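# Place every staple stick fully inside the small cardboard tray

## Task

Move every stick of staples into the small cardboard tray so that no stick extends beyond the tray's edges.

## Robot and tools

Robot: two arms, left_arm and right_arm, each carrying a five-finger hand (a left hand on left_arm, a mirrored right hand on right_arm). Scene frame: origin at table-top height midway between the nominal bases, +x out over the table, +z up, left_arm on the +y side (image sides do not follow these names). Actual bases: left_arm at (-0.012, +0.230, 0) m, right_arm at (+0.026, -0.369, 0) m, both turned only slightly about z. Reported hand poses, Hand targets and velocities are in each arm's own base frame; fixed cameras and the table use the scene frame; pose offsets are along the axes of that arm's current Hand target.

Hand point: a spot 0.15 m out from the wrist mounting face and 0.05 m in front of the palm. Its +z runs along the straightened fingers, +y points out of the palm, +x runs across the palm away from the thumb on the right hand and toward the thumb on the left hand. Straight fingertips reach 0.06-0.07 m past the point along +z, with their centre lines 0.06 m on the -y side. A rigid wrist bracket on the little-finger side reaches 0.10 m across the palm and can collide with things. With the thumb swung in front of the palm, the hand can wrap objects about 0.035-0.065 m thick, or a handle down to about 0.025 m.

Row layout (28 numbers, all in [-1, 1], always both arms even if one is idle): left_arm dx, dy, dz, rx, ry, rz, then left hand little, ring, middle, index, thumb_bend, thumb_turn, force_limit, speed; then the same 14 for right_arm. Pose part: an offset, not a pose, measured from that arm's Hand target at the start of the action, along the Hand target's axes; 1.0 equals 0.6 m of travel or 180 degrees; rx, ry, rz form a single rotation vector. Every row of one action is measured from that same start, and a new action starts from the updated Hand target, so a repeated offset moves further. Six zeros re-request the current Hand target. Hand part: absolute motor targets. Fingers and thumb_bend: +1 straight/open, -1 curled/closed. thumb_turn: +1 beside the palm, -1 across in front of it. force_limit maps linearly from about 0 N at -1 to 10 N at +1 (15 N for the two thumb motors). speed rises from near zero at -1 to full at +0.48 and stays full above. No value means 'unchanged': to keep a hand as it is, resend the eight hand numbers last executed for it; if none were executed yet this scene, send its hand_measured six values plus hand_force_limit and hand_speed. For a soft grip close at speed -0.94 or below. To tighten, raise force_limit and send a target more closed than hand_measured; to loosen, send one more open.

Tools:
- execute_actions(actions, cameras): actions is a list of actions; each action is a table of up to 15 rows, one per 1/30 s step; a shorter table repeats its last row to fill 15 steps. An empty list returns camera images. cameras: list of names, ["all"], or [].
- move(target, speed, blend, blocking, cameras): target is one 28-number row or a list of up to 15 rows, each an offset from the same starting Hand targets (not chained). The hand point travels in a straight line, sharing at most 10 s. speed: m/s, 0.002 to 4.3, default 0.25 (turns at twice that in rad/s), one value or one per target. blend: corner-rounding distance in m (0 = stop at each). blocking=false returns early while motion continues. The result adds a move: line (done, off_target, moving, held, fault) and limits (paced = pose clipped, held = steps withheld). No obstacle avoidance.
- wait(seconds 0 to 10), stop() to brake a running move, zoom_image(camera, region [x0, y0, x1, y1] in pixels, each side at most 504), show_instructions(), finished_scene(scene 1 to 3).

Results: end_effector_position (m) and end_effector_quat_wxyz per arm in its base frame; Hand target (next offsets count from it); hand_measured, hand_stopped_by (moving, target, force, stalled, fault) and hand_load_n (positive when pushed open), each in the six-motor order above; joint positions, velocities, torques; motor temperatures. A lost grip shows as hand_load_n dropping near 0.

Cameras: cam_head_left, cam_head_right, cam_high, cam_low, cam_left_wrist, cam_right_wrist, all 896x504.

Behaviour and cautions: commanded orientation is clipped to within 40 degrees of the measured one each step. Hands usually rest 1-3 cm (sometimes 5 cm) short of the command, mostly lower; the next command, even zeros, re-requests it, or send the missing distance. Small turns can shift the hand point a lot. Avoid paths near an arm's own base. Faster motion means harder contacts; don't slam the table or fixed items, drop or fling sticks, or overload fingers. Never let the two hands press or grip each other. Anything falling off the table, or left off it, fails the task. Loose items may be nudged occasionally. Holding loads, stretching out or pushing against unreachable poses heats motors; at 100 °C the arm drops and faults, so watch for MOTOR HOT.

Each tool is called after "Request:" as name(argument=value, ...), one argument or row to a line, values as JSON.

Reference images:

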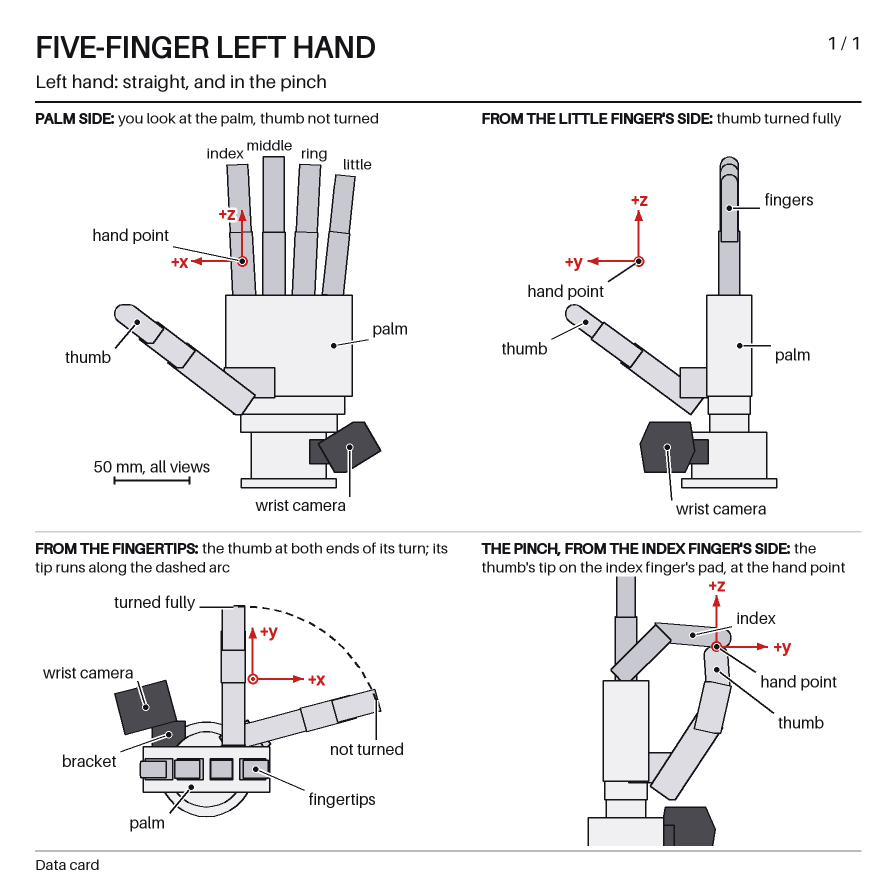

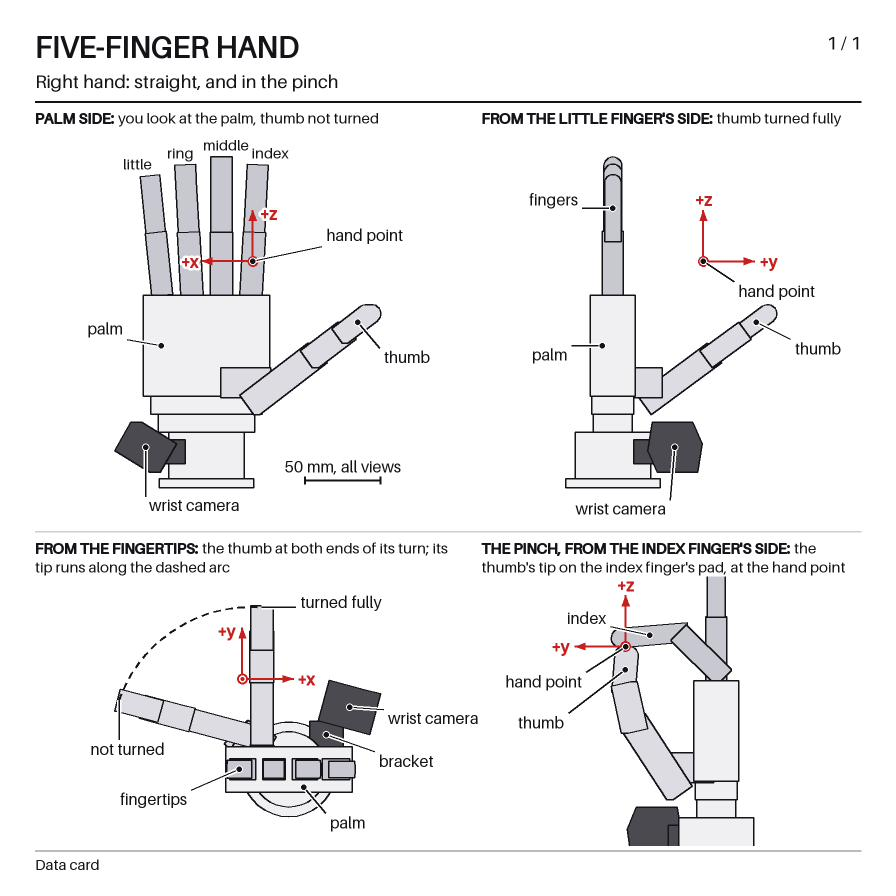

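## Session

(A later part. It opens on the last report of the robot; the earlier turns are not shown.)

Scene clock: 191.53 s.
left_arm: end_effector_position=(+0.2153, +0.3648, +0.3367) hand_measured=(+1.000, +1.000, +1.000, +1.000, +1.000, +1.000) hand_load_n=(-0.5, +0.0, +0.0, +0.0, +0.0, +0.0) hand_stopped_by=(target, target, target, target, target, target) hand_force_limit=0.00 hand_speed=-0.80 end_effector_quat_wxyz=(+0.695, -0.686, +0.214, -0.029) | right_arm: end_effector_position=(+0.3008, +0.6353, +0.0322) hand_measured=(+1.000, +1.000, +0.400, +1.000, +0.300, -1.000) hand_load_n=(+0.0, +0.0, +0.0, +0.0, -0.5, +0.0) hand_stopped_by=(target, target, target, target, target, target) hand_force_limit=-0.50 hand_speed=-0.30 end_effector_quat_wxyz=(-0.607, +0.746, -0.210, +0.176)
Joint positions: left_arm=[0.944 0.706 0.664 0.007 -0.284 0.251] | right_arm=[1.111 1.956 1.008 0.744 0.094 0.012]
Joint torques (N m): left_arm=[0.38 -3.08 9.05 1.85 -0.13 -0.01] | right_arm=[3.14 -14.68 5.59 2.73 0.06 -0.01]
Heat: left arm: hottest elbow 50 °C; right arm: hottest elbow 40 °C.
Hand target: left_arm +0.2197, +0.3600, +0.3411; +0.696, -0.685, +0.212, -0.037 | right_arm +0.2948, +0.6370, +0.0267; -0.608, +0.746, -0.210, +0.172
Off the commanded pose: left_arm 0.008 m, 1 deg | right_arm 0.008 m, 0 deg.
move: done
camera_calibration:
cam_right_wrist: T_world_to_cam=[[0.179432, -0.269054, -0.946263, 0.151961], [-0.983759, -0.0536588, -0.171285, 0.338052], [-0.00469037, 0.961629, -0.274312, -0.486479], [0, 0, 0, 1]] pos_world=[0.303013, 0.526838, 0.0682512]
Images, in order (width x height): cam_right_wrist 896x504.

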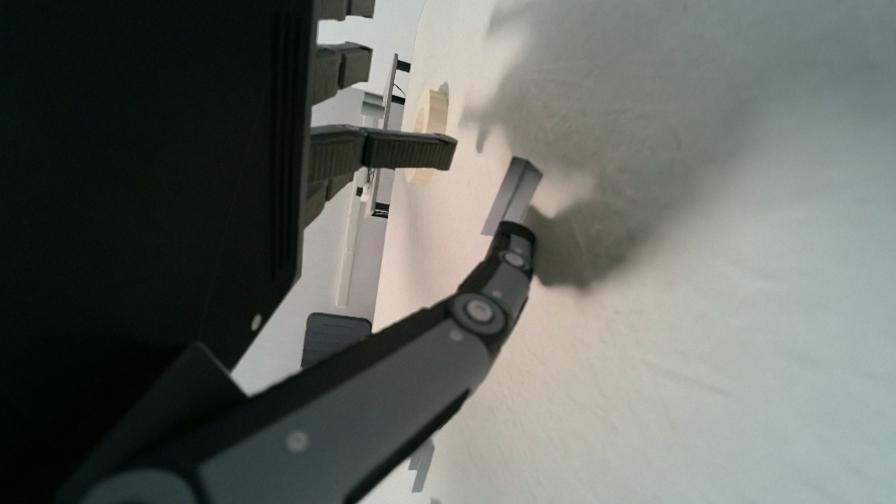

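Request:
move(
  target=[0,0,0,0,0,0,1,1,1,1,1,1,0,-0.8,0,0.0049,0.001,0,0,0,1,1,0.05,1,0.3,-1,-0.5,-0.85],
  speed=0.05,
  cameras=["cam_right_wrist"],
)

Request:
zoom_image(
  camera="cam_right_wrist",
  region=[440, 120, 620, 260],
)

Scene clock: 195.97 s.
left_arm: end_effector_position=(+0.2153, +0.3648, +0.3367) hand_measured=(+1.000, +1.000, +1.000, +1.000, +1.000, +1.000) hand_load_n=(+0.0, +0.0, +0.0, +0.0, +0.0, -0.5) hand_stopped_by=(target, target, target, target, target, target) hand_force_limit=0.00 hand_speed=-0.80 end_effector_quat_wxyz=(+0.695, -0.686, +0.214, -0.029) | right_arm: end_effector_position=(+0.3011, +0.6358, +0.0318) hand_measured=(+1.000, +1.000, +0.050, +1.000, +0.300, -1.000) hand_load_n=(-0.5, +0.0, +0.0, +0.0, -0.5, +0.0) hand_stopped_by=(target, target, target, target, target, target) hand_force_limit=-0.50 hand_speed=-0.85 end_effector_quat_wxyz=(-0.609, +0.744, -0.210, +0.176)
Joint positions: left_arm=[0.944 0.706 0.664 0.007 -0.284 0.251] | right_arm=[1.111 1.96 1.008 0.753 0.094 0.013]
Joint torques (N m): left_arm=[0.09 -3.43 9.33 1.73 -0.16 0] | right_arm=[3.08 -13.86 5.7 2.69 0.08 0.01]
Heat: left arm: hottest elbow 50 °C; right arm: hottest elbow 39 °C.
Hand target: left_arm +0.2197, +0.3600, +0.3411; +0.696, -0.685, +0.212, -0.037 | right_arm +0.2947, +0.6370, +0.0235; -0.608, +0.746, -0.210, +0.172
Off the commanded pose: left_arm 0.008 m, 1 deg | right_arm 0.010 m, 0 deg.
move: done
camera_calibration:
cam_right_wrist: T_world_to_cam=[[0.180856, -0.264519, -0.94727, 0.148442], [-0.983501, -0.0526624, -0.173068, 0.337533], [-0.00410579, 0.962942, -0.269679, -0.488289], [0, 0, 0, 1]] pos_world=[0.303112, 0.527235, 0.0673499]
Images, in order (width x height): cam_right_wrist 896x504.

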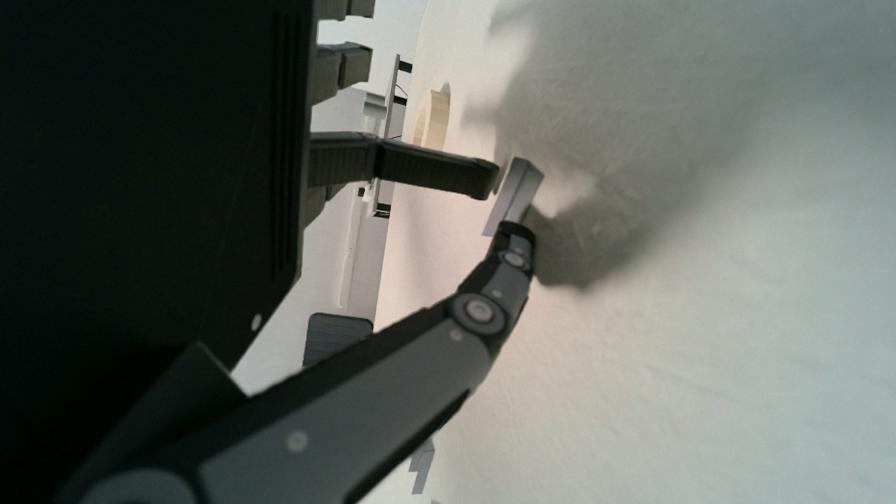

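Scaled by 2.800 from the camera's 896x504 image, which has a finer 1280x720 frame.

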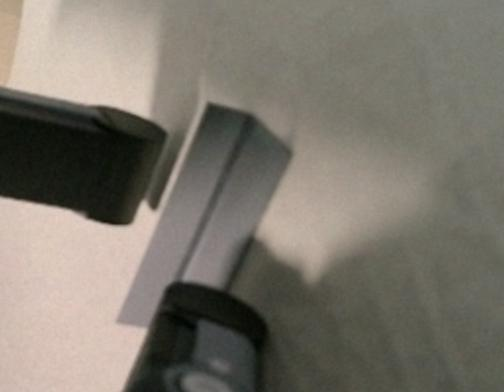

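Request:
move(
  target=[0,0,0,0,0,0,1,1,1,1,1,1,0,-0.8,0,0,0,0,0,0,1,1,-0.3,1,0.3,-1,-0.5,-0.9],
  speed=0.05,
  cameras=["cam_right_wrist"],
)

Request:
zoom_image(
  camera="cam_right_wrist",
  region=[440, 120, 620, 260],
)

Scene clock: 199.47 s.
left_arm: end_effector_position=(+0.2153, +0.3648, +0.3367) hand_measured=(+1.000, +1.000, +1.000, +1.000, +1.000, +1.000) hand_load_n=(-0.5, +0.0, +0.0, +0.0, +0.0, +0.0) hand_stopped_by=(target, target, target, target, target, target) hand_force_limit=0.00 hand_speed=-0.80 end_effector_quat_wxyz=(+0.695, -0.686, +0.214, -0.029) | right_arm: end_effector_position=(+0.3011, +0.6358, +0.0319) hand_measured=(+1.000, +1.000, -0.116, +1.000, +0.300, -1.000) hand_load_n=(+0.0, -0.5, +2.5, -0.5, +0.5, +0.0) hand_stopped_by=(target, target, force, target, target, target) hand_force_limit=-0.50 hand_speed=-0.90 end_effector_quat_wxyz=(-0.609, +0.744, -0.210, +0.176)
Joint positions: left_arm=[0.944 0.706 0.664 0.007 -0.284 0.251] | right_arm=[1.111 1.96 1.008 0.753 0.095 0.013]
Joint torques (N m): left_arm=[0.73 -3.37 9.07 1.8 -0.13 0] | right_arm=[2.9 -14.62 5.44 2.8 0.08 -0.01]
Heat: left arm: hottest elbow 50 °C; right arm: hottest elbow 39 °C.
Hand target: left_arm +0.2197, +0.3600, +0.3411; +0.696, -0.685, +0.212, -0.037 | right_arm +0.2948, +0.6370, +0.0237; -0.608, +0.746, -0.210, +0.172
Off the commanded pose: left_arm 0.008 m, 1 deg | right_arm 0.011 m, 1 deg.
move: off_target (right_arm)
camera_calibration:
cam_right_wrist: T_world_to_cam=[[0.180909, -0.264286, -0.947325, 0.148384], [-0.983493, -0.0522434, -0.173241, 0.337436], [-0.00370627, 0.963028, -0.269375, -0.488449], [0, 0, 0, 1]] pos_world=[0.303212, 0.527235, 0.0674499]
Images, in order (width x height): cam_right_wrist 896x504.

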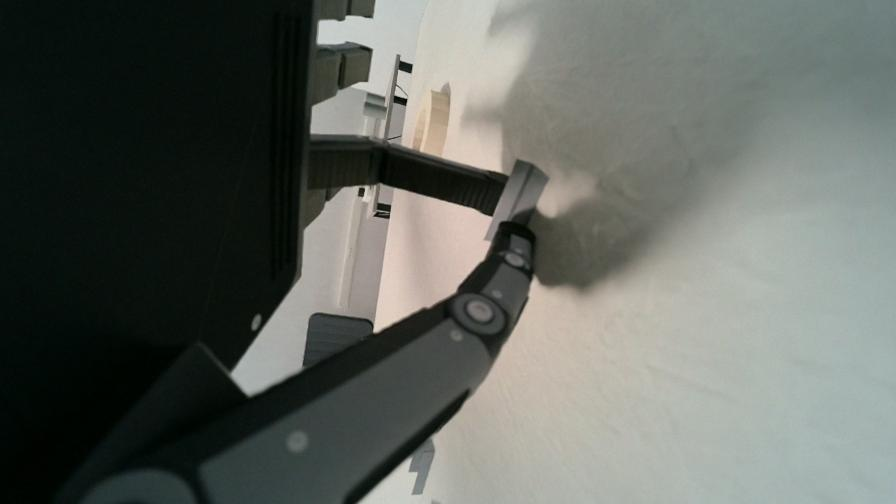

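Scaled by 2.800 from the camera's 896x504 image, which has a finer 1280x720 frame.

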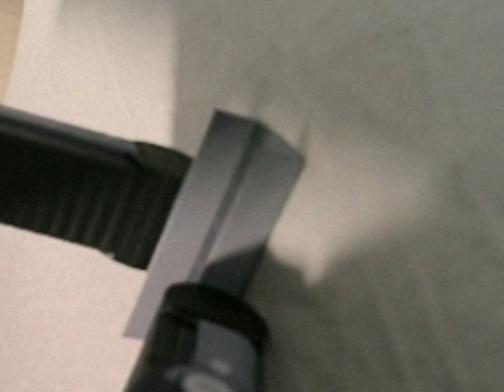

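Request:
move(
  target=[
    [0,0,0,0,0,0,1,1,1,1,1,1,0,-0.8,0,-0.1633,-0.0332,0,0,0,1,1,-0.3,1,0.3,-1,-0.5,-0.9],
    [0,0,0,0,0,0,1,1,1,1,1,1,0,-0.8,-0.0984,-0.1402,-0.2835,0,-0.1671,-0.034,1,1,-0.3,1,0.3,-1,-0.5,-0.9],
  ],
  speed=[0.1,0.2],
  blend=0.03,
  cameras=["cam_right_wrist","cam_high"],
)

Request:
zoom_image(
  camera="cam_right_wrist",
  region=[440, 120, 740, 340],
)

Scene clock: 211.60 s.
left_arm: end_effector_position=(+0.2153, +0.3648, +0.3367) hand_measured=(+1.000, +1.000, +1.000, +1.000, +1.000, +1.000) hand_load_n=(+0.0, +0.0, -0.5, +0.0, +0.0, +0.0) hand_stopped_by=(target, target, target, target, target, target) hand_force_limit=0.00 hand_speed=-0.80 end_effector_quat_wxyz=(+0.695, -0.686, +0.214, -0.029) | right_arm: end_effector_position=(+0.1621, +0.5433, +0.1355) hand_measured=(+1.000, +1.000, -0.116, +1.000, +0.300, -1.000) hand_load_n=(+0.0, +0.0, +2.0, +0.0, +1.0, +0.5) hand_stopped_by=(target, target, force, target, target, target) hand_force_limit=-0.50 hand_speed=-0.90 end_effector_quat_wxyz=(-0.629, +0.777, -0.007, -0.001)
Joint positions: left_arm=[0.944 0.706 0.664 0.007 -0.284 0.251] | right_arm=[1.088 1.499 0.745 0.519 -0.463 -0.096]
Joint torques (N m): left_arm=[0.09 -3.66 9.44 1.43 -0.24 -0.05] | right_arm=[1.96 -11.87 6.83 1.77 -0.27 -0.07]
Heat: left arm: hottest elbow 49 °C; right arm: hottest elbow 38 °C.
Hand target: left_arm +0.2197, +0.3600, +0.3411; +0.696, -0.685, +0.212, -0.037 | right_arm +0.1661, +0.5404, +0.1403; -0.632, +0.775, -0.006, +0.004
Off the commanded pose: left_arm 0.008 m, 1 deg | right_arm 0.007 m, 1 deg.
move: done
camera_calibration:
cam_right_wrist: T_world_to_cam=[[0.275884, -0.14295, -0.950502, 0.166363], [-0.816513, -0.556607, -0.153283, 0.457894], [-0.507144, 0.818385, -0.270279, -0.211572], [0, 0, 0, 1]] pos_world=[0.220682, 0.451796, 0.171132]
Images, in order (width x height): cam_high 896x504, cam_right_wrist 896x504.

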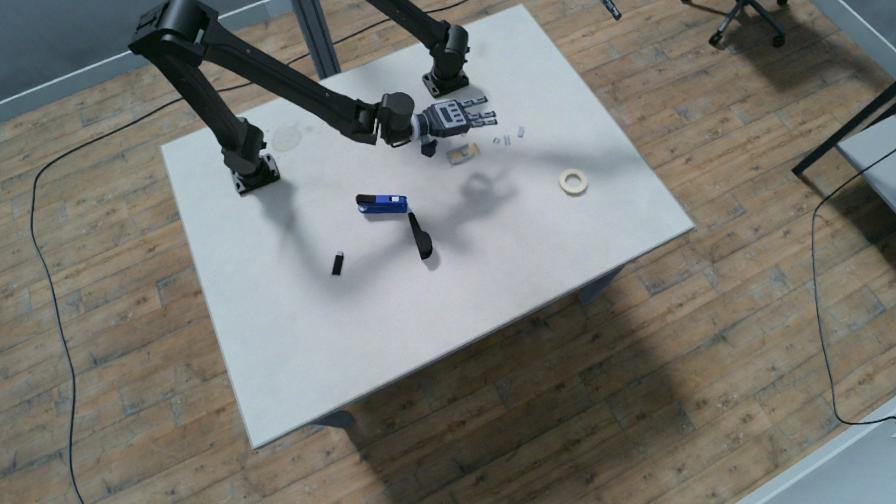

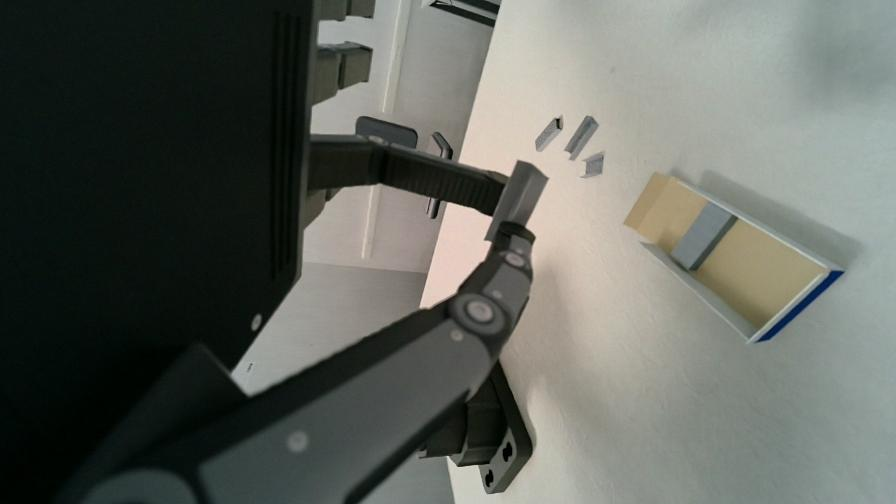

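Scaled by 1.680 from the camera's 896x504 image, which has a finer 1280x720 frame.

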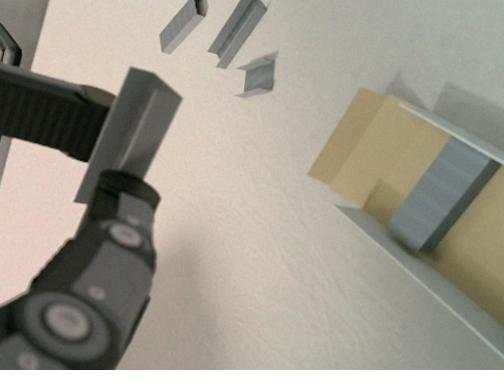

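Request:
zoom_image(
  camera="cam_right_wrist",
  region=[610, 150, 860, 360],
)

Scaled by 2.016 from the camera's 896x504 image, which has a finer 1280x720 frame.

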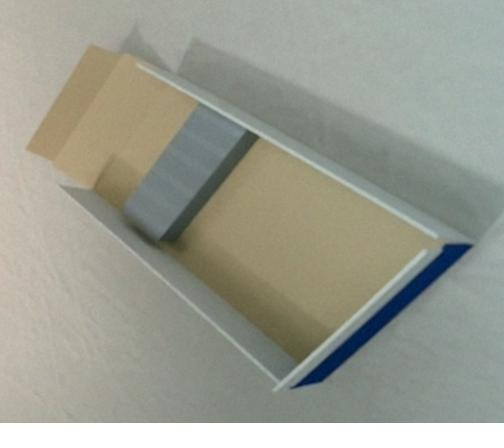

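Request:
move(
  target=[0,0,0,0,0,0,1,1,1,1,1,1,0,-0.8,0.002,0.108,0.013,0,-0.0109,-0.0022,1,1,-0.3,1,0.3,-1,-0.5,-0.9],
  speed=0.1,
  cameras=["cam_right_wrist"],
)

Request:
zoom_image(
  camera="cam_right_wrist",
  region=[440, 110, 740, 320],
)

Scene clock: 280.97 s.
left_arm: end_effector_position=(+0.2153, +0.3648, +0.3367) hand_measured=(+1.000, +1.000, +1.000, +1.000, +1.000, +1.000) hand_load_n=(+0.0, +0.0, -0.5, +0.0, +0.0, +0.0) hand_stopped_by=(target, target, target, target, target, target) hand_force_limit=0.00 hand_speed=-0.80 end_effector_quat_wxyz=(+0.695, -0.686, +0.214, -0.029) | right_arm: end_effector_position=(+0.1621, +0.5348, +0.0700) hand_measured=(+1.000, +1.000, -0.116, +1.000, +0.300, -1.000) hand_load_n=(+0.0, +0.0, +2.0, +0.0, +1.5, +0.5) hand_stopped_by=(target, target, force, target, target, target) hand_force_limit=-0.50 hand_speed=-0.90 end_effector_quat_wxyz=(-0.624, +0.781, +0.004, -0.014)
Joint positions: left_arm=[0.944 0.706 0.664 0.007 -0.284 0.251] | right_arm=[1.067 1.65 0.691 0.702 -0.517 -0.111]
Joint torques (N m): left_arm=[0.44 -3.6 9.17 1.76 -0.16 -0.04] | right_arm=[1.08 -11.28 5.74 2.84 -0.29 -0.11]
Heat: left arm: hottest elbow 49 °C; right arm: hottest elbow 37 °C.
Hand target: left_arm +0.2197, +0.3600, +0.3411; +0.696, -0.685, +0.212, -0.037 | right_arm +0.1673, +0.5349, +0.0752; -0.632, +0.775, +0.008, -0.006
Off the commanded pose: left_arm 0.008 m, 1 deg | right_arm 0.007 m, 1 deg.
move: done
camera_calibration:
cam_right_wrist: T_world_to_cam=[[0.274125, -0.146151, -0.950524, 0.104796], [-0.798073, -0.58606, -0.140048, 0.455015], [-0.536595, 0.796978, -0.277293, -0.205598], [0, 0, 0, 1]] pos_world=[0.224085, 0.44584, 0.106324]
Images, in order (width x height): cam_right_wrist 896x504.

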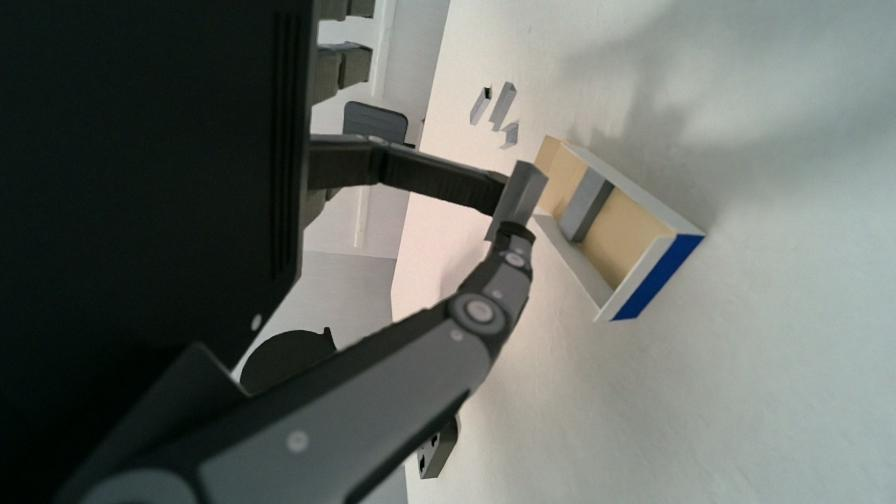

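Scaled by 1.680 from the camera's 896x504 image, which has a finer 1280x720 frame.

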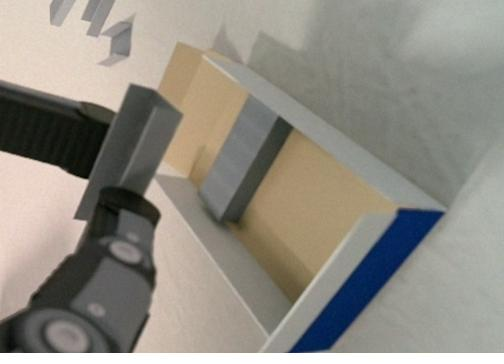

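Request:
move(
  target=[0,0,0,0,0,0,1,1,1,1,1,1,0,-0.8,-0.0052,0.058,0.0077,0,0,0,1,1,-0.3,1,0.3,-1,-0.5,-0.9],
  speed=0.06,
  cameras=["cam_right_wrist"],
)

Request:
zoom_image(
  camera="cam_right_wrist",
  region=[440, 110, 680, 290],
)

Scene clock: 298.23 s.
left_arm: end_effector_position=(+0.2153, +0.3648, +0.3367) hand_measured=(+1.000, +1.000, +1.000, +1.000, +1.000, +1.000) hand_load_n=(+0.0, +0.0, +0.0, +0.0, +0.0, +0.0) hand_stopped_by=(target, target, target, target, target, target) hand_force_limit=0.00 hand_speed=-0.80 end_effector_quat_wxyz=(+0.695, -0.686, +0.214, -0.029) | right_arm: end_effector_position=(+0.1609, +0.5326, +0.0377) hand_measured=(+1.000, +1.000, -0.116, +1.000, +0.300, -1.000) hand_load_n=(+0.0, +0.0, +2.0, +0.0, +1.0, +0.0) hand_stopped_by=(target, target, force, target, target, target) hand_force_limit=-0.50 hand_speed=-0.90 end_effector_quat_wxyz=(-0.626, +0.780, +0.005, -0.013)
Joint positions: left_arm=[0.944 0.706 0.664 0.007 -0.284 0.251] | right_arm=[1.067 1.743 0.669 0.823 -0.517 -0.111]
Joint torques (N m): left_arm=[0.21 -3.49 9.13 1.51 -0.18 -0.05] | right_arm=[2.26 -11.4 4.64 2.74 -0.15 -0.1]
Heat: left arm: hottest elbow 49 °C; right arm: hottest elbow 37 °C.
Hand target: left_arm +0.2197, +0.3600, +0.3411; +0.696, -0.685, +0.212, -0.037 | right_arm +0.1642, +0.5324, +0.0402; -0.632, +0.775, +0.008, -0.007
Off the commanded pose: left_arm 0.008 m, 1 deg | right_arm 0.004 m, 1 deg.
move: done
camera_calibration:
cam_right_wrist: T_world_to_cam=[[0.276888, -0.141009, -0.9505, 0.0709202], [-0.797659, -0.585285, -0.145536, 0.447972], [-0.535791, 0.798472, -0.274536, -0.214466], [0, 0, 0, 1]] pos_world=[0.222784, 0.443437, 0.0737274]
Images, in order (width x height): cam_right_wrist 896x504.

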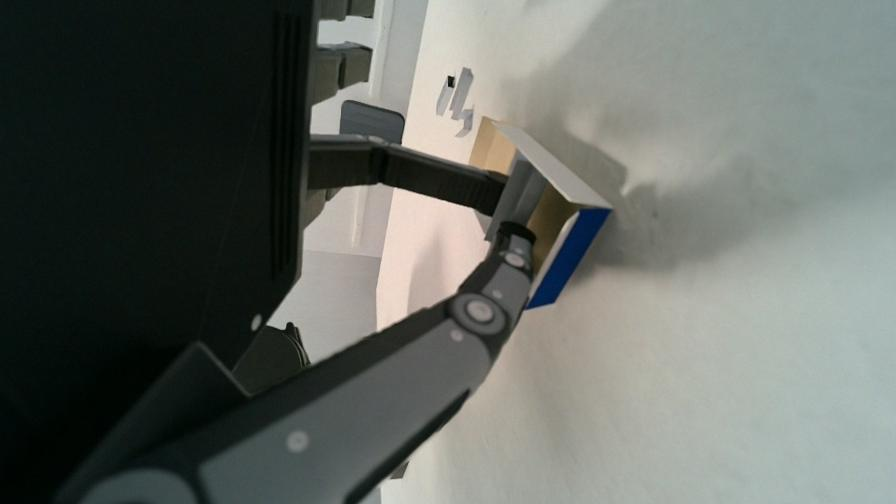

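Scaled by 2.100 from the camera's 896x504 image, which has a finer 1280x720 frame.

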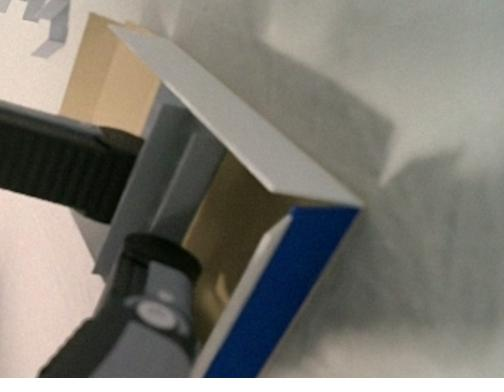

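Request:
move(
  target=[0,0,0,0,0,0,1,1,1,1,1,1,0,-0.8,-0.0133,0.0135,0.003,0,0,0,1,1,-0.3,1,0.3,-1,-0.5,-0.9],
  speed=0.05,
  cameras=["cam_right_wrist"],
)

Request:
zoom_image(
  camera="cam_right_wrist",
  region=[440, 110, 680, 320],
)

Scene clock: 309.60 s.
left_arm: end_effector_position=(+0.2153, +0.3648, +0.3367) hand_measured=(+1.000, +1.000, +1.000, +1.000, +1.000, +1.000) hand_load_n=(+0.0, +0.0, +0.0, +0.0, +0.0, +0.0) hand_stopped_by=(target, target, target, target, target, target) hand_force_limit=0.00 hand_speed=-0.80 end_effector_quat_wxyz=(+0.695, -0.686, +0.214, -0.029) | right_arm: end_effector_position=(+0.1598, +0.5310, +0.0313) hand_measured=(+1.000, +1.000, -0.116, +1.000, +0.300, -1.000) hand_load_n=(+0.0, +0.0, +1.5, +0.0, +1.0, +0.5) hand_stopped_by=(target, target, force, target, target, target) hand_force_limit=-0.50 hand_speed=-0.90 end_effector_quat_wxyz=(-0.628, +0.778, +0.003, -0.008)
Joint positions: left_arm=[0.944 0.706 0.664 0.007 -0.284 0.251] | right_arm=[1.071 1.759 0.657 0.858 -0.504 -0.111]
Joint torques (N m): left_arm=[0.79 -3.14 9.26 1.42 -0.18 -0.06] | right_arm=[3.14 -11.69 4.59 2.78 -0.07 -0.08]
Heat: left arm: hottest elbow 49 °C; right arm: hottest elbow 36 °C.
Hand target: left_arm +0.2197, +0.3600, +0.3411; +0.696, -0.685, +0.212, -0.037 | right_arm +0.1561, +0.5324, +0.0321; -0.632, +0.775, +0.008, -0.007
Off the commanded pose: left_arm 0.008 m, 1 deg | right_arm 0.004 m, 1 deg.
move: done
camera_calibration:
cam_right_wrist: T_world_to_cam=[[0.281395, -0.139612, -0.949382, 0.0634274], [-0.801846, -0.577686, -0.152714, 0.442124], [-0.527123, 0.804231, -0.274505, -0.220038], [0, 0, 0, 1]] pos_world=[0.220681, 0.441225, 0.0673341]
Images, in order (width x height): cam_right_wrist 896x504.

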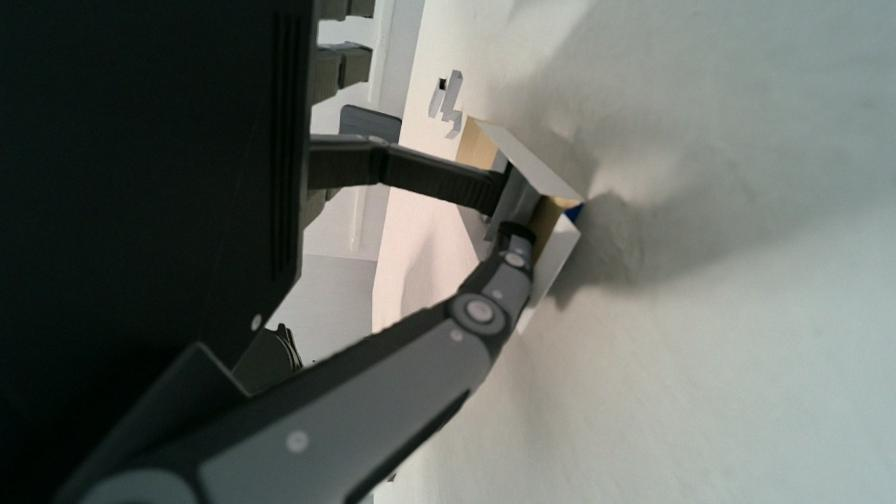

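Scaled by 2.100 from the camera's 896x504 image, which has a finer 1280x720 frame.

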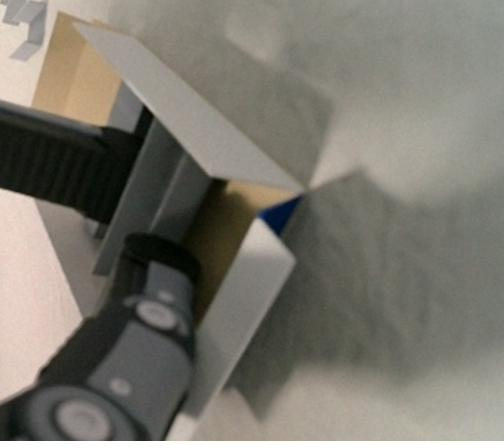

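Request:
move(
  target=[0,0,0,0,0,0,1,1,1,1,1,1,0,-0.8,0,0,0,0,0,0,1,1,0.05,1,0.3,-1,-0.5,-0.85],
  speed=0.05,
  cameras=["cam_right_wrist"],
)

Request:
zoom_image(
  camera="cam_right_wrist",
  region=[440, 110, 680, 320],
)

Scene clock: 314.93 s.
left_arm: end_effector_position=(+0.2153, +0.3648, +0.3367) hand_measured=(+1.000, +1.000, +1.000, +1.000, +1.000, +1.000) hand_load_n=(+0.0, +0.0, +0.0, +0.0, +0.0, +0.0) hand_stopped_by=(target, target, target, target, target, target) hand_force_limit=0.00 hand_speed=-0.80 end_effector_quat_wxyz=(+0.695, -0.686, +0.214, -0.029) | right_arm: end_effector_position=(+0.1598, +0.5310, +0.0313) hand_measured=(+1.000, +1.000, +0.050, +1.000, +0.300, -1.000) hand_load_n=(+0.0, +0.0, +0.0, -0.5, +0.5, +0.0) hand_stopped_by=(target, target, target, target, target, target) hand_force_limit=-0.50 hand_speed=-0.85 end_effector_quat_wxyz=(-0.628, +0.778, +0.003, -0.008)
Joint positions: left_arm=[0.944 0.706 0.664 0.007 -0.284 0.251] | right_arm=[1.071 1.759 0.657 0.858 -0.504 -0.111]
Joint torques (N m): left_arm=[0.26 -3.25 8.92 1.58 -0.21 -0.02] | right_arm=[2.26 -11.4 4.63 3 -0.04 -0.08]
Heat: left arm: hottest elbow 49 °C; right arm: hottest elbow 36 °C.
Hand target: left_arm +0.2197, +0.3600, +0.3411; +0.696, -0.685, +0.212, -0.037 | right_arm +0.1561, +0.5324, +0.0320; -0.632, +0.775, +0.008, -0.007
Off the commanded pose: left_arm 0.008 m, 1 deg | right_arm 0.004 m, 1 deg.
move: done
camera_calibration:
cam_right_wrist: T_world_to_cam=[[0.281395, -0.139612, -0.949382, 0.0634274], [-0.801846, -0.577686, -0.152714, 0.442124], [-0.527123, 0.804231, -0.274505, -0.220038], [0, 0, 0, 1]] pos_world=[0.220681, 0.441225, 0.0673341]
Images, in order (width x height): cam_right_wrist 896x504.

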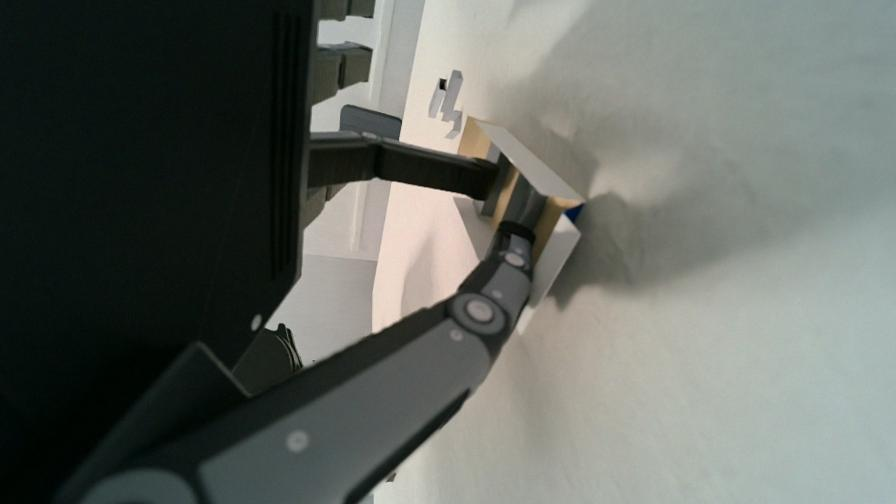

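Scaled by 2.100 from the camera's 896x504 image, which has a finer 1280x720 frame.

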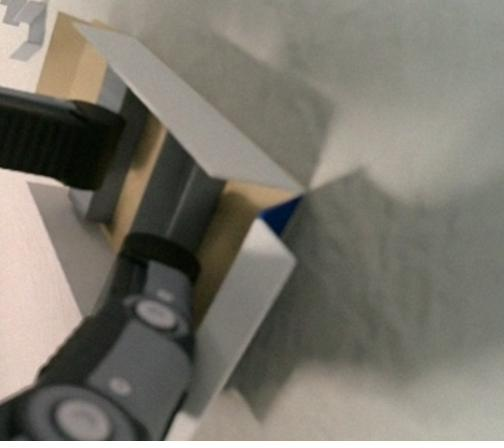

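Request:
move(
  target=[0,0,0,0,0,0,1,1,1,1,1,1,0,-0.8,0.008,-0.1633,-0.0333,0,0,0,1,1,0.05,1,0.3,-1,-0.5,-0.85],
  speed=0.1,
  cameras=["cam_right_wrist"],
)

Request:
zoom_image(
  camera="cam_right_wrist",
  region=[560, 130, 840, 340],
)

Scene clock: 321.40 s.
left_arm: end_effector_position=(+0.2153, +0.3648, +0.3367) hand_measured=(+1.000, +1.000, +1.000, +1.000, +1.000, +1.000) hand_load_n=(+0.0, +0.0, +0.0, +0.0, +0.0, +0.0) hand_stopped_by=(target, target, target, target, target, target) hand_force_limit=0.00 hand_speed=-0.80 end_effector_quat_wxyz=(+0.695, -0.686, +0.214, -0.029) | right_arm: end_effector_position=(+0.1507, +0.5157, +0.1065) hand_measured=(+1.000, +1.000, +0.050, +1.000, +0.300, -1.000) hand_load_n=(+0.0, +0.0, +0.0, +0.0, +0.0, +0.0) hand_stopped_by=(target, target, target, target, target, target) hand_force_limit=-0.50 hand_speed=-0.85 end_effector_quat_wxyz=(-0.614, +0.789, -0.002, -0.017)
Joint positions: left_arm=[0.944 0.706 0.664 0.007 -0.284 0.251] | right_arm=[1.071 1.495 0.669 0.541 -0.508 -0.111]
Joint torques (N m): left_arm=[-0.03 -3.08 9.13 2.06 -0.2 -0.02] | right_arm=[1.67 -10.7 10.54 1.88 -0.31 -0.13]
Heat: left arm: hottest elbow 49 °C; right arm: hottest elbow 36 °C.
Hand target: left_arm +0.2197, +0.3600, +0.3411; +0.696, -0.685, +0.212, -0.037 | right_arm +0.1609, +0.5326, +0.1317; -0.632, +0.775, +0.008, -0.007
Off the commanded pose: left_arm 0.008 m, 1 deg | right_arm 0.032 m, 3 deg.
move: off_target (right_arm)
camera_calibration:
cam_right_wrist: T_world_to_cam=[[0.262471, -0.172133, -0.949462, 0.154865], [-0.802489, -0.585337, -0.115723, 0.437595], [-0.535835, 0.792307, -0.291769, -0.182568], [0, 0, 0, 1]] pos_world=[0.212691, 0.427447, 0.144411]
Images, in order (width x height): cam_right_wrist 896x504.

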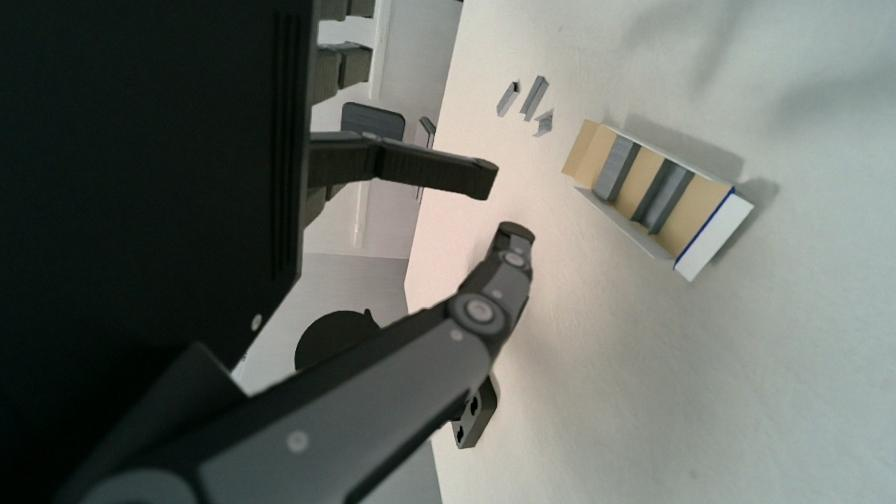

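Scaled by 1.800 from the camera's 896x504 image, which has a finer 1280x720 frame.

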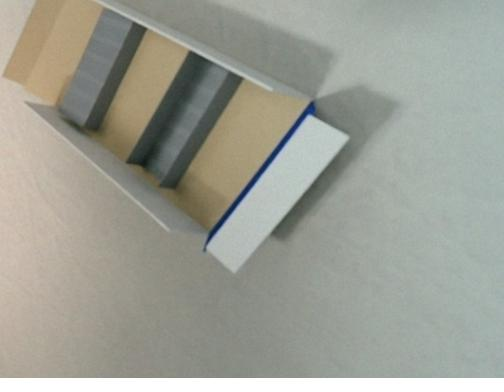

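Request:
zoom_image(
  camera="cam_right_wrist",
  region=[480, 60, 620, 160],
)

Scaled by 3.600 from the camera's 896x504 image, which has a finer 1280x720 frame.

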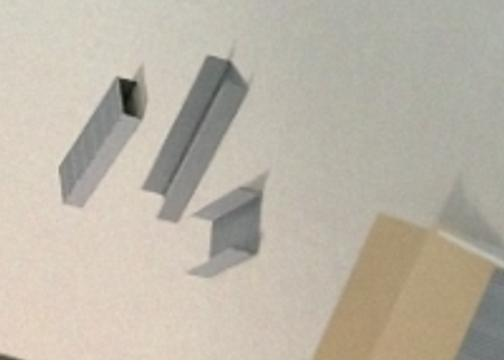

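Request:
move(
  target=[0,0,0,0,0,0,1,1,1,1,1,1,0,-0.8,0.0125,-0.0137,0.15,0,0.0544,0.0111,1,1,0.4,1,0.3,-1,-0.5,-0.5],
  speed=0.2,
  cameras=["cam_right_wrist"],
)

Request:
zoom_image(
  camera="cam_right_wrist",
  region=[520, 80, 700, 220],
)

Scene clock: 346.83 s.
left_arm: end_effector_position=(+0.2153, +0.3648, +0.3367) hand_measured=(+1.000, +1.000, +1.000, +1.000, +1.000, +1.000) hand_load_n=(+0.0, -0.5, +0.0, +0.0, +0.0, +0.0) hand_stopped_by=(target, target, target, target, target, target) hand_force_limit=0.00 hand_speed=-0.80 end_effector_quat_wxyz=(+0.695, -0.686, +0.214, -0.029) | right_arm: end_effector_position=(+0.1588, +0.6001, +0.0914) hand_measured=(+1.000, +1.000, +0.400, +1.000, +0.300, -1.000) hand_load_n=(+0.0, +0.0, +0.0, +0.0, +0.5, +0.0) hand_stopped_by=(target, target, target, target, target, target) hand_force_limit=-0.50 hand_speed=-0.50 end_effector_quat_wxyz=(-0.604, +0.794, -0.062, +0.042)
Joint positions: left_arm=[0.944 0.706 0.664 0.007 -0.284 0.251] | right_arm=[1.204 1.666 0.844 0.544 -0.211 -0.052]
Joint torques (N m): left_arm=[0.44 -3.25 9.25 1.76 -0.22 -0.01] | right_arm=[1.61 -12.4 10.76 2.88 0.01 0.05]
Heat: left arm: hottest elbow 49 °C; right arm: hottest elbow 39 °C.
Hand target: left_arm +0.2197, +0.3600, +0.3411; +0.696, -0.685, +0.212, -0.037 | right_arm +0.1666, +0.6226, +0.1216; -0.630, +0.773, -0.060, +0.049
Off the commanded pose: left_arm 0.008 m, 1 deg | right_arm 0.038 m, 4 deg.
move: off_target (right_arm)
camera_calibration:
cam_right_wrist: T_world_to_cam=[[0.247523, -0.23782, -0.939241, 0.193796], [-0.886759, -0.446192, -0.120714, 0.422023], [-0.390373, 0.86276, -0.321332, -0.312238], [0, 0, 0, 1]] pos_world=[0.204374, 0.503778, 0.132634]
Images, in order (width x height): cam_right_wrist 896x504.

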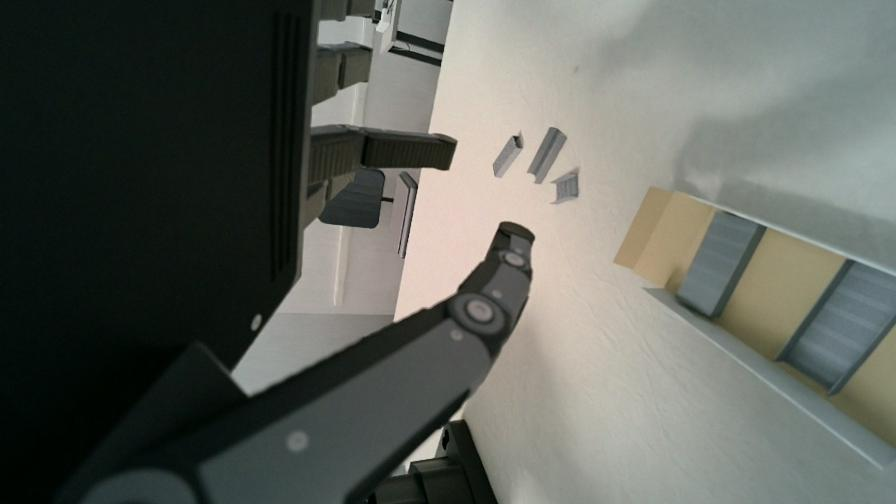

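Scaled by 2.800 from the camera's 896x504 image, which has a finer 1280x720 frame.

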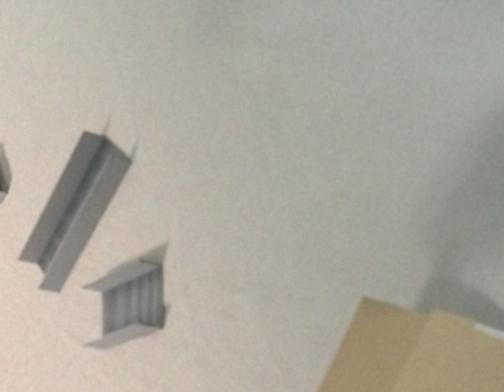

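Request:
zoom_image(
  camera="cam_right_wrist",
  region=[480, 115, 600, 215],
)

Scaled by 4.200 from the camera's 896x504 image, which has a finer 1280x720 frame.

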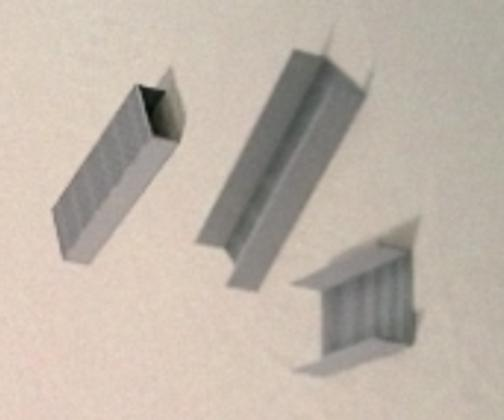

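Request:
move(
  target=[0,0,0,0,0,0,1,1,1,1,1,1,0,-0.8,0.0097,0.0272,0.0458,0,-0.223,-0.046,1,1,0.4,1,0.25,-1,-0.5,-0.5],
  speed=0.2,
  cameras=["cam_right_wrist","cam_high"],
)

Request:
zoom_image(
  camera="cam_right_wrist",
  region=[500, 120, 680, 260],
)

Scene clock: 396.10 s.
left_arm: end_effector_position=(+0.2153, +0.3648, +0.3367) hand_measured=(+1.000, +1.000, +1.000, +1.000, +1.000, +1.000) hand_load_n=(+0.0, +0.0, +0.0, +0.0, +0.5, +0.0) hand_stopped_by=(target, target, target, target, target, target) hand_force_limit=0.00 hand_speed=-0.80 end_effector_quat_wxyz=(+0.695, -0.686, +0.214, -0.029) | right_arm: end_effector_position=(+0.1615, +0.6285, +0.0791) hand_measured=(+1.000, +1.000, +0.400, +1.000, +0.250, -1.000) hand_load_n=(+0.0, +0.0, +0.0, +0.0, +0.0, +0.0) hand_stopped_by=(target, target, target, target, target, target) hand_force_limit=-0.50 hand_speed=-0.50 end_effector_quat_wxyz=(-0.592, +0.756, +0.202, -0.191)
Joint positions: left_arm=[0.944 0.706 0.664 0.007 -0.284 0.251] | right_arm=[1.052 1.929 1.222 0.242 -1.046 -0.359]
Joint torques (N m): left_arm=[0.21 -3.84 9.21 1.8 -0.21 0.01] | right_arm=[1.9 -16.03 11.26 1.37 -0.48 -0.13]
Heat: left arm: hottest elbow 49 °C; right arm: hottest elbow 44 °C.
Hand target: left_arm +0.2197, +0.3600, +0.3411; +0.696, -0.685, +0.212, -0.037 | right_arm +0.1761, +0.6450, +0.1003; -0.607, +0.745, +0.215, -0.175
Off the commanded pose: left_arm 0.008 m, 1 deg | right_arm 0.030 m, 3 deg.
move: off_target (right_arm)
camera_calibration:
cam_right_wrist: T_world_to_cam=[[0.286984, -0.00475505, -0.957924, 0.0369106], [-0.387079, -0.91529, -0.111421, 0.648975], [-0.876248, 0.402768, -0.264514, 0.0235224], [0, 0, 0, 1]] pos_world=[0.261223, 0.584702, 0.113889]
Images, in order (width x height): cam_high 896x504, cam_right_wrist 896x504.

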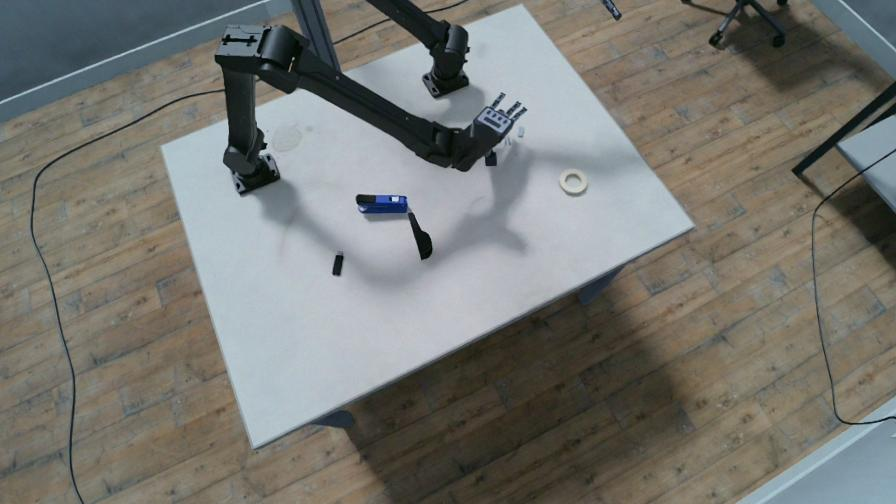

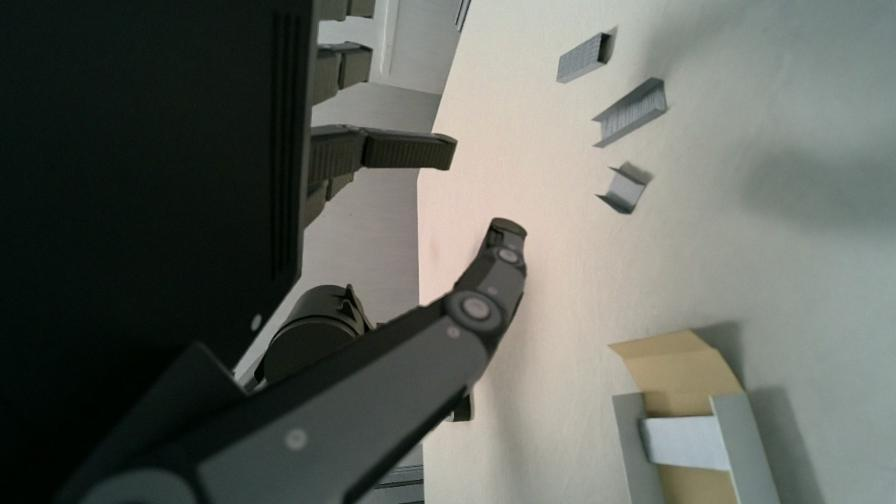

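Scaled by 2.800 from the camera's 896x504 image, which has a finer 1280x720 frame.

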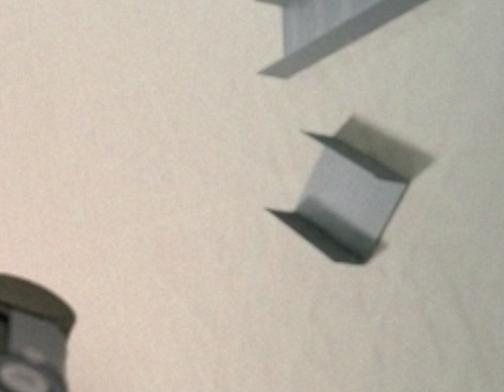

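Request:
move(
  target=[0,0,0,0,0,0,1,1,1,1,1,1,0,-0.8,0.0139,0.0592,0.0348,0,0,0,1,1,0.4,1,0.25,-1,-0.5,-0.5],
  speed=0.08,
  cameras=["cam_right_wrist"],
)

Request:
zoom_image(
  camera="cam_right_wrist",
  region=[460, 140, 640, 280],
)

Scene clock: 409.20 s.
left_arm: end_effector_position=(+0.2153, +0.3648, +0.3367) hand_measured=(+1.000, +1.000, +1.000, +1.000, +1.000, +1.000) hand_load_n=(+0.0, +0.0, +0.0, +0.0, -0.5, +0.0) hand_stopped_by=(target, target, target, target, target, target) hand_force_limit=0.00 hand_speed=-0.80 end_effector_quat_wxyz=(+0.695, -0.686, +0.214, -0.029) | right_arm: end_effector_position=(+0.1679, +0.6385, +0.0368) hand_measured=(+1.000, +1.000, +0.400, +1.000, +0.250, -1.000) hand_load_n=(+0.0, -0.5, +0.0, +0.0, +0.0, +0.0) hand_stopped_by=(target, target, target, target, target, target) hand_force_limit=-0.50 hand_speed=-0.50 end_effector_quat_wxyz=(-0.588, +0.760, +0.198, -0.193)
Joint positions: left_arm=[0.944 0.706 0.664 0.007 -0.284 0.251] | right_arm=[1.052 2.026 1.249 0.297 -1.04 -0.359]
Joint torques (N m): left_arm=[0.03 -2.73 9.36 1.58 -0.2 -0.05] | right_arm=[2.73 -17.03 10.86 2.36 -0.29 0.03]
Heat: left arm: hottest elbow 49 °C; right arm: hottest elbow 44 °C.
Hand target: left_arm +0.2197, +0.3600, +0.3411; +0.696, -0.685, +0.212, -0.037 | right_arm +0.1761, +0.6607, +0.0611; -0.607, +0.745, +0.215, -0.175
Off the commanded pose: left_arm 0.008 m, 1 deg | right_arm 0.034 m, 4 deg.
move: off_target (right_arm)
camera_calibration:
cam_right_wrist: T_world_to_cam=[[0.282259, -0.0196596, -0.959137, 0.00502242], [-0.392256, -0.914761, -0.096685, 0.655891], [-0.87548, 0.403518, -0.265911, 0.0133285], [0, 0, 0, 1]] pos_world=[0.267529, 0.594704, 0.0717762]
Images, in order (width x height): cam_right_wrist 896x504.

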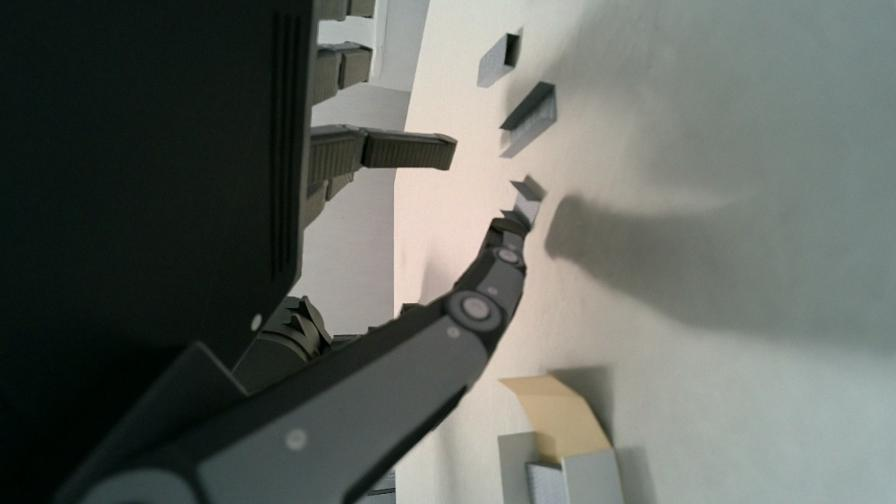

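Scaled by 2.800 from the camera's 896x504 image, which has a finer 1280x720 frame.

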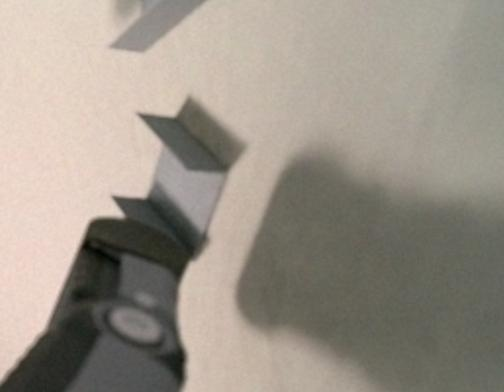

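Request:
zoom_image(
  camera="cam_right_wrist",
  region=[490, 165, 560, 245],
)

Scaled by 6.300 from the camera's 896x504 image, which has a finer 1280x720 frame.

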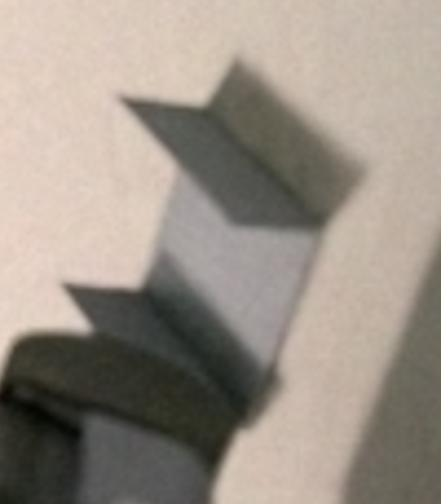

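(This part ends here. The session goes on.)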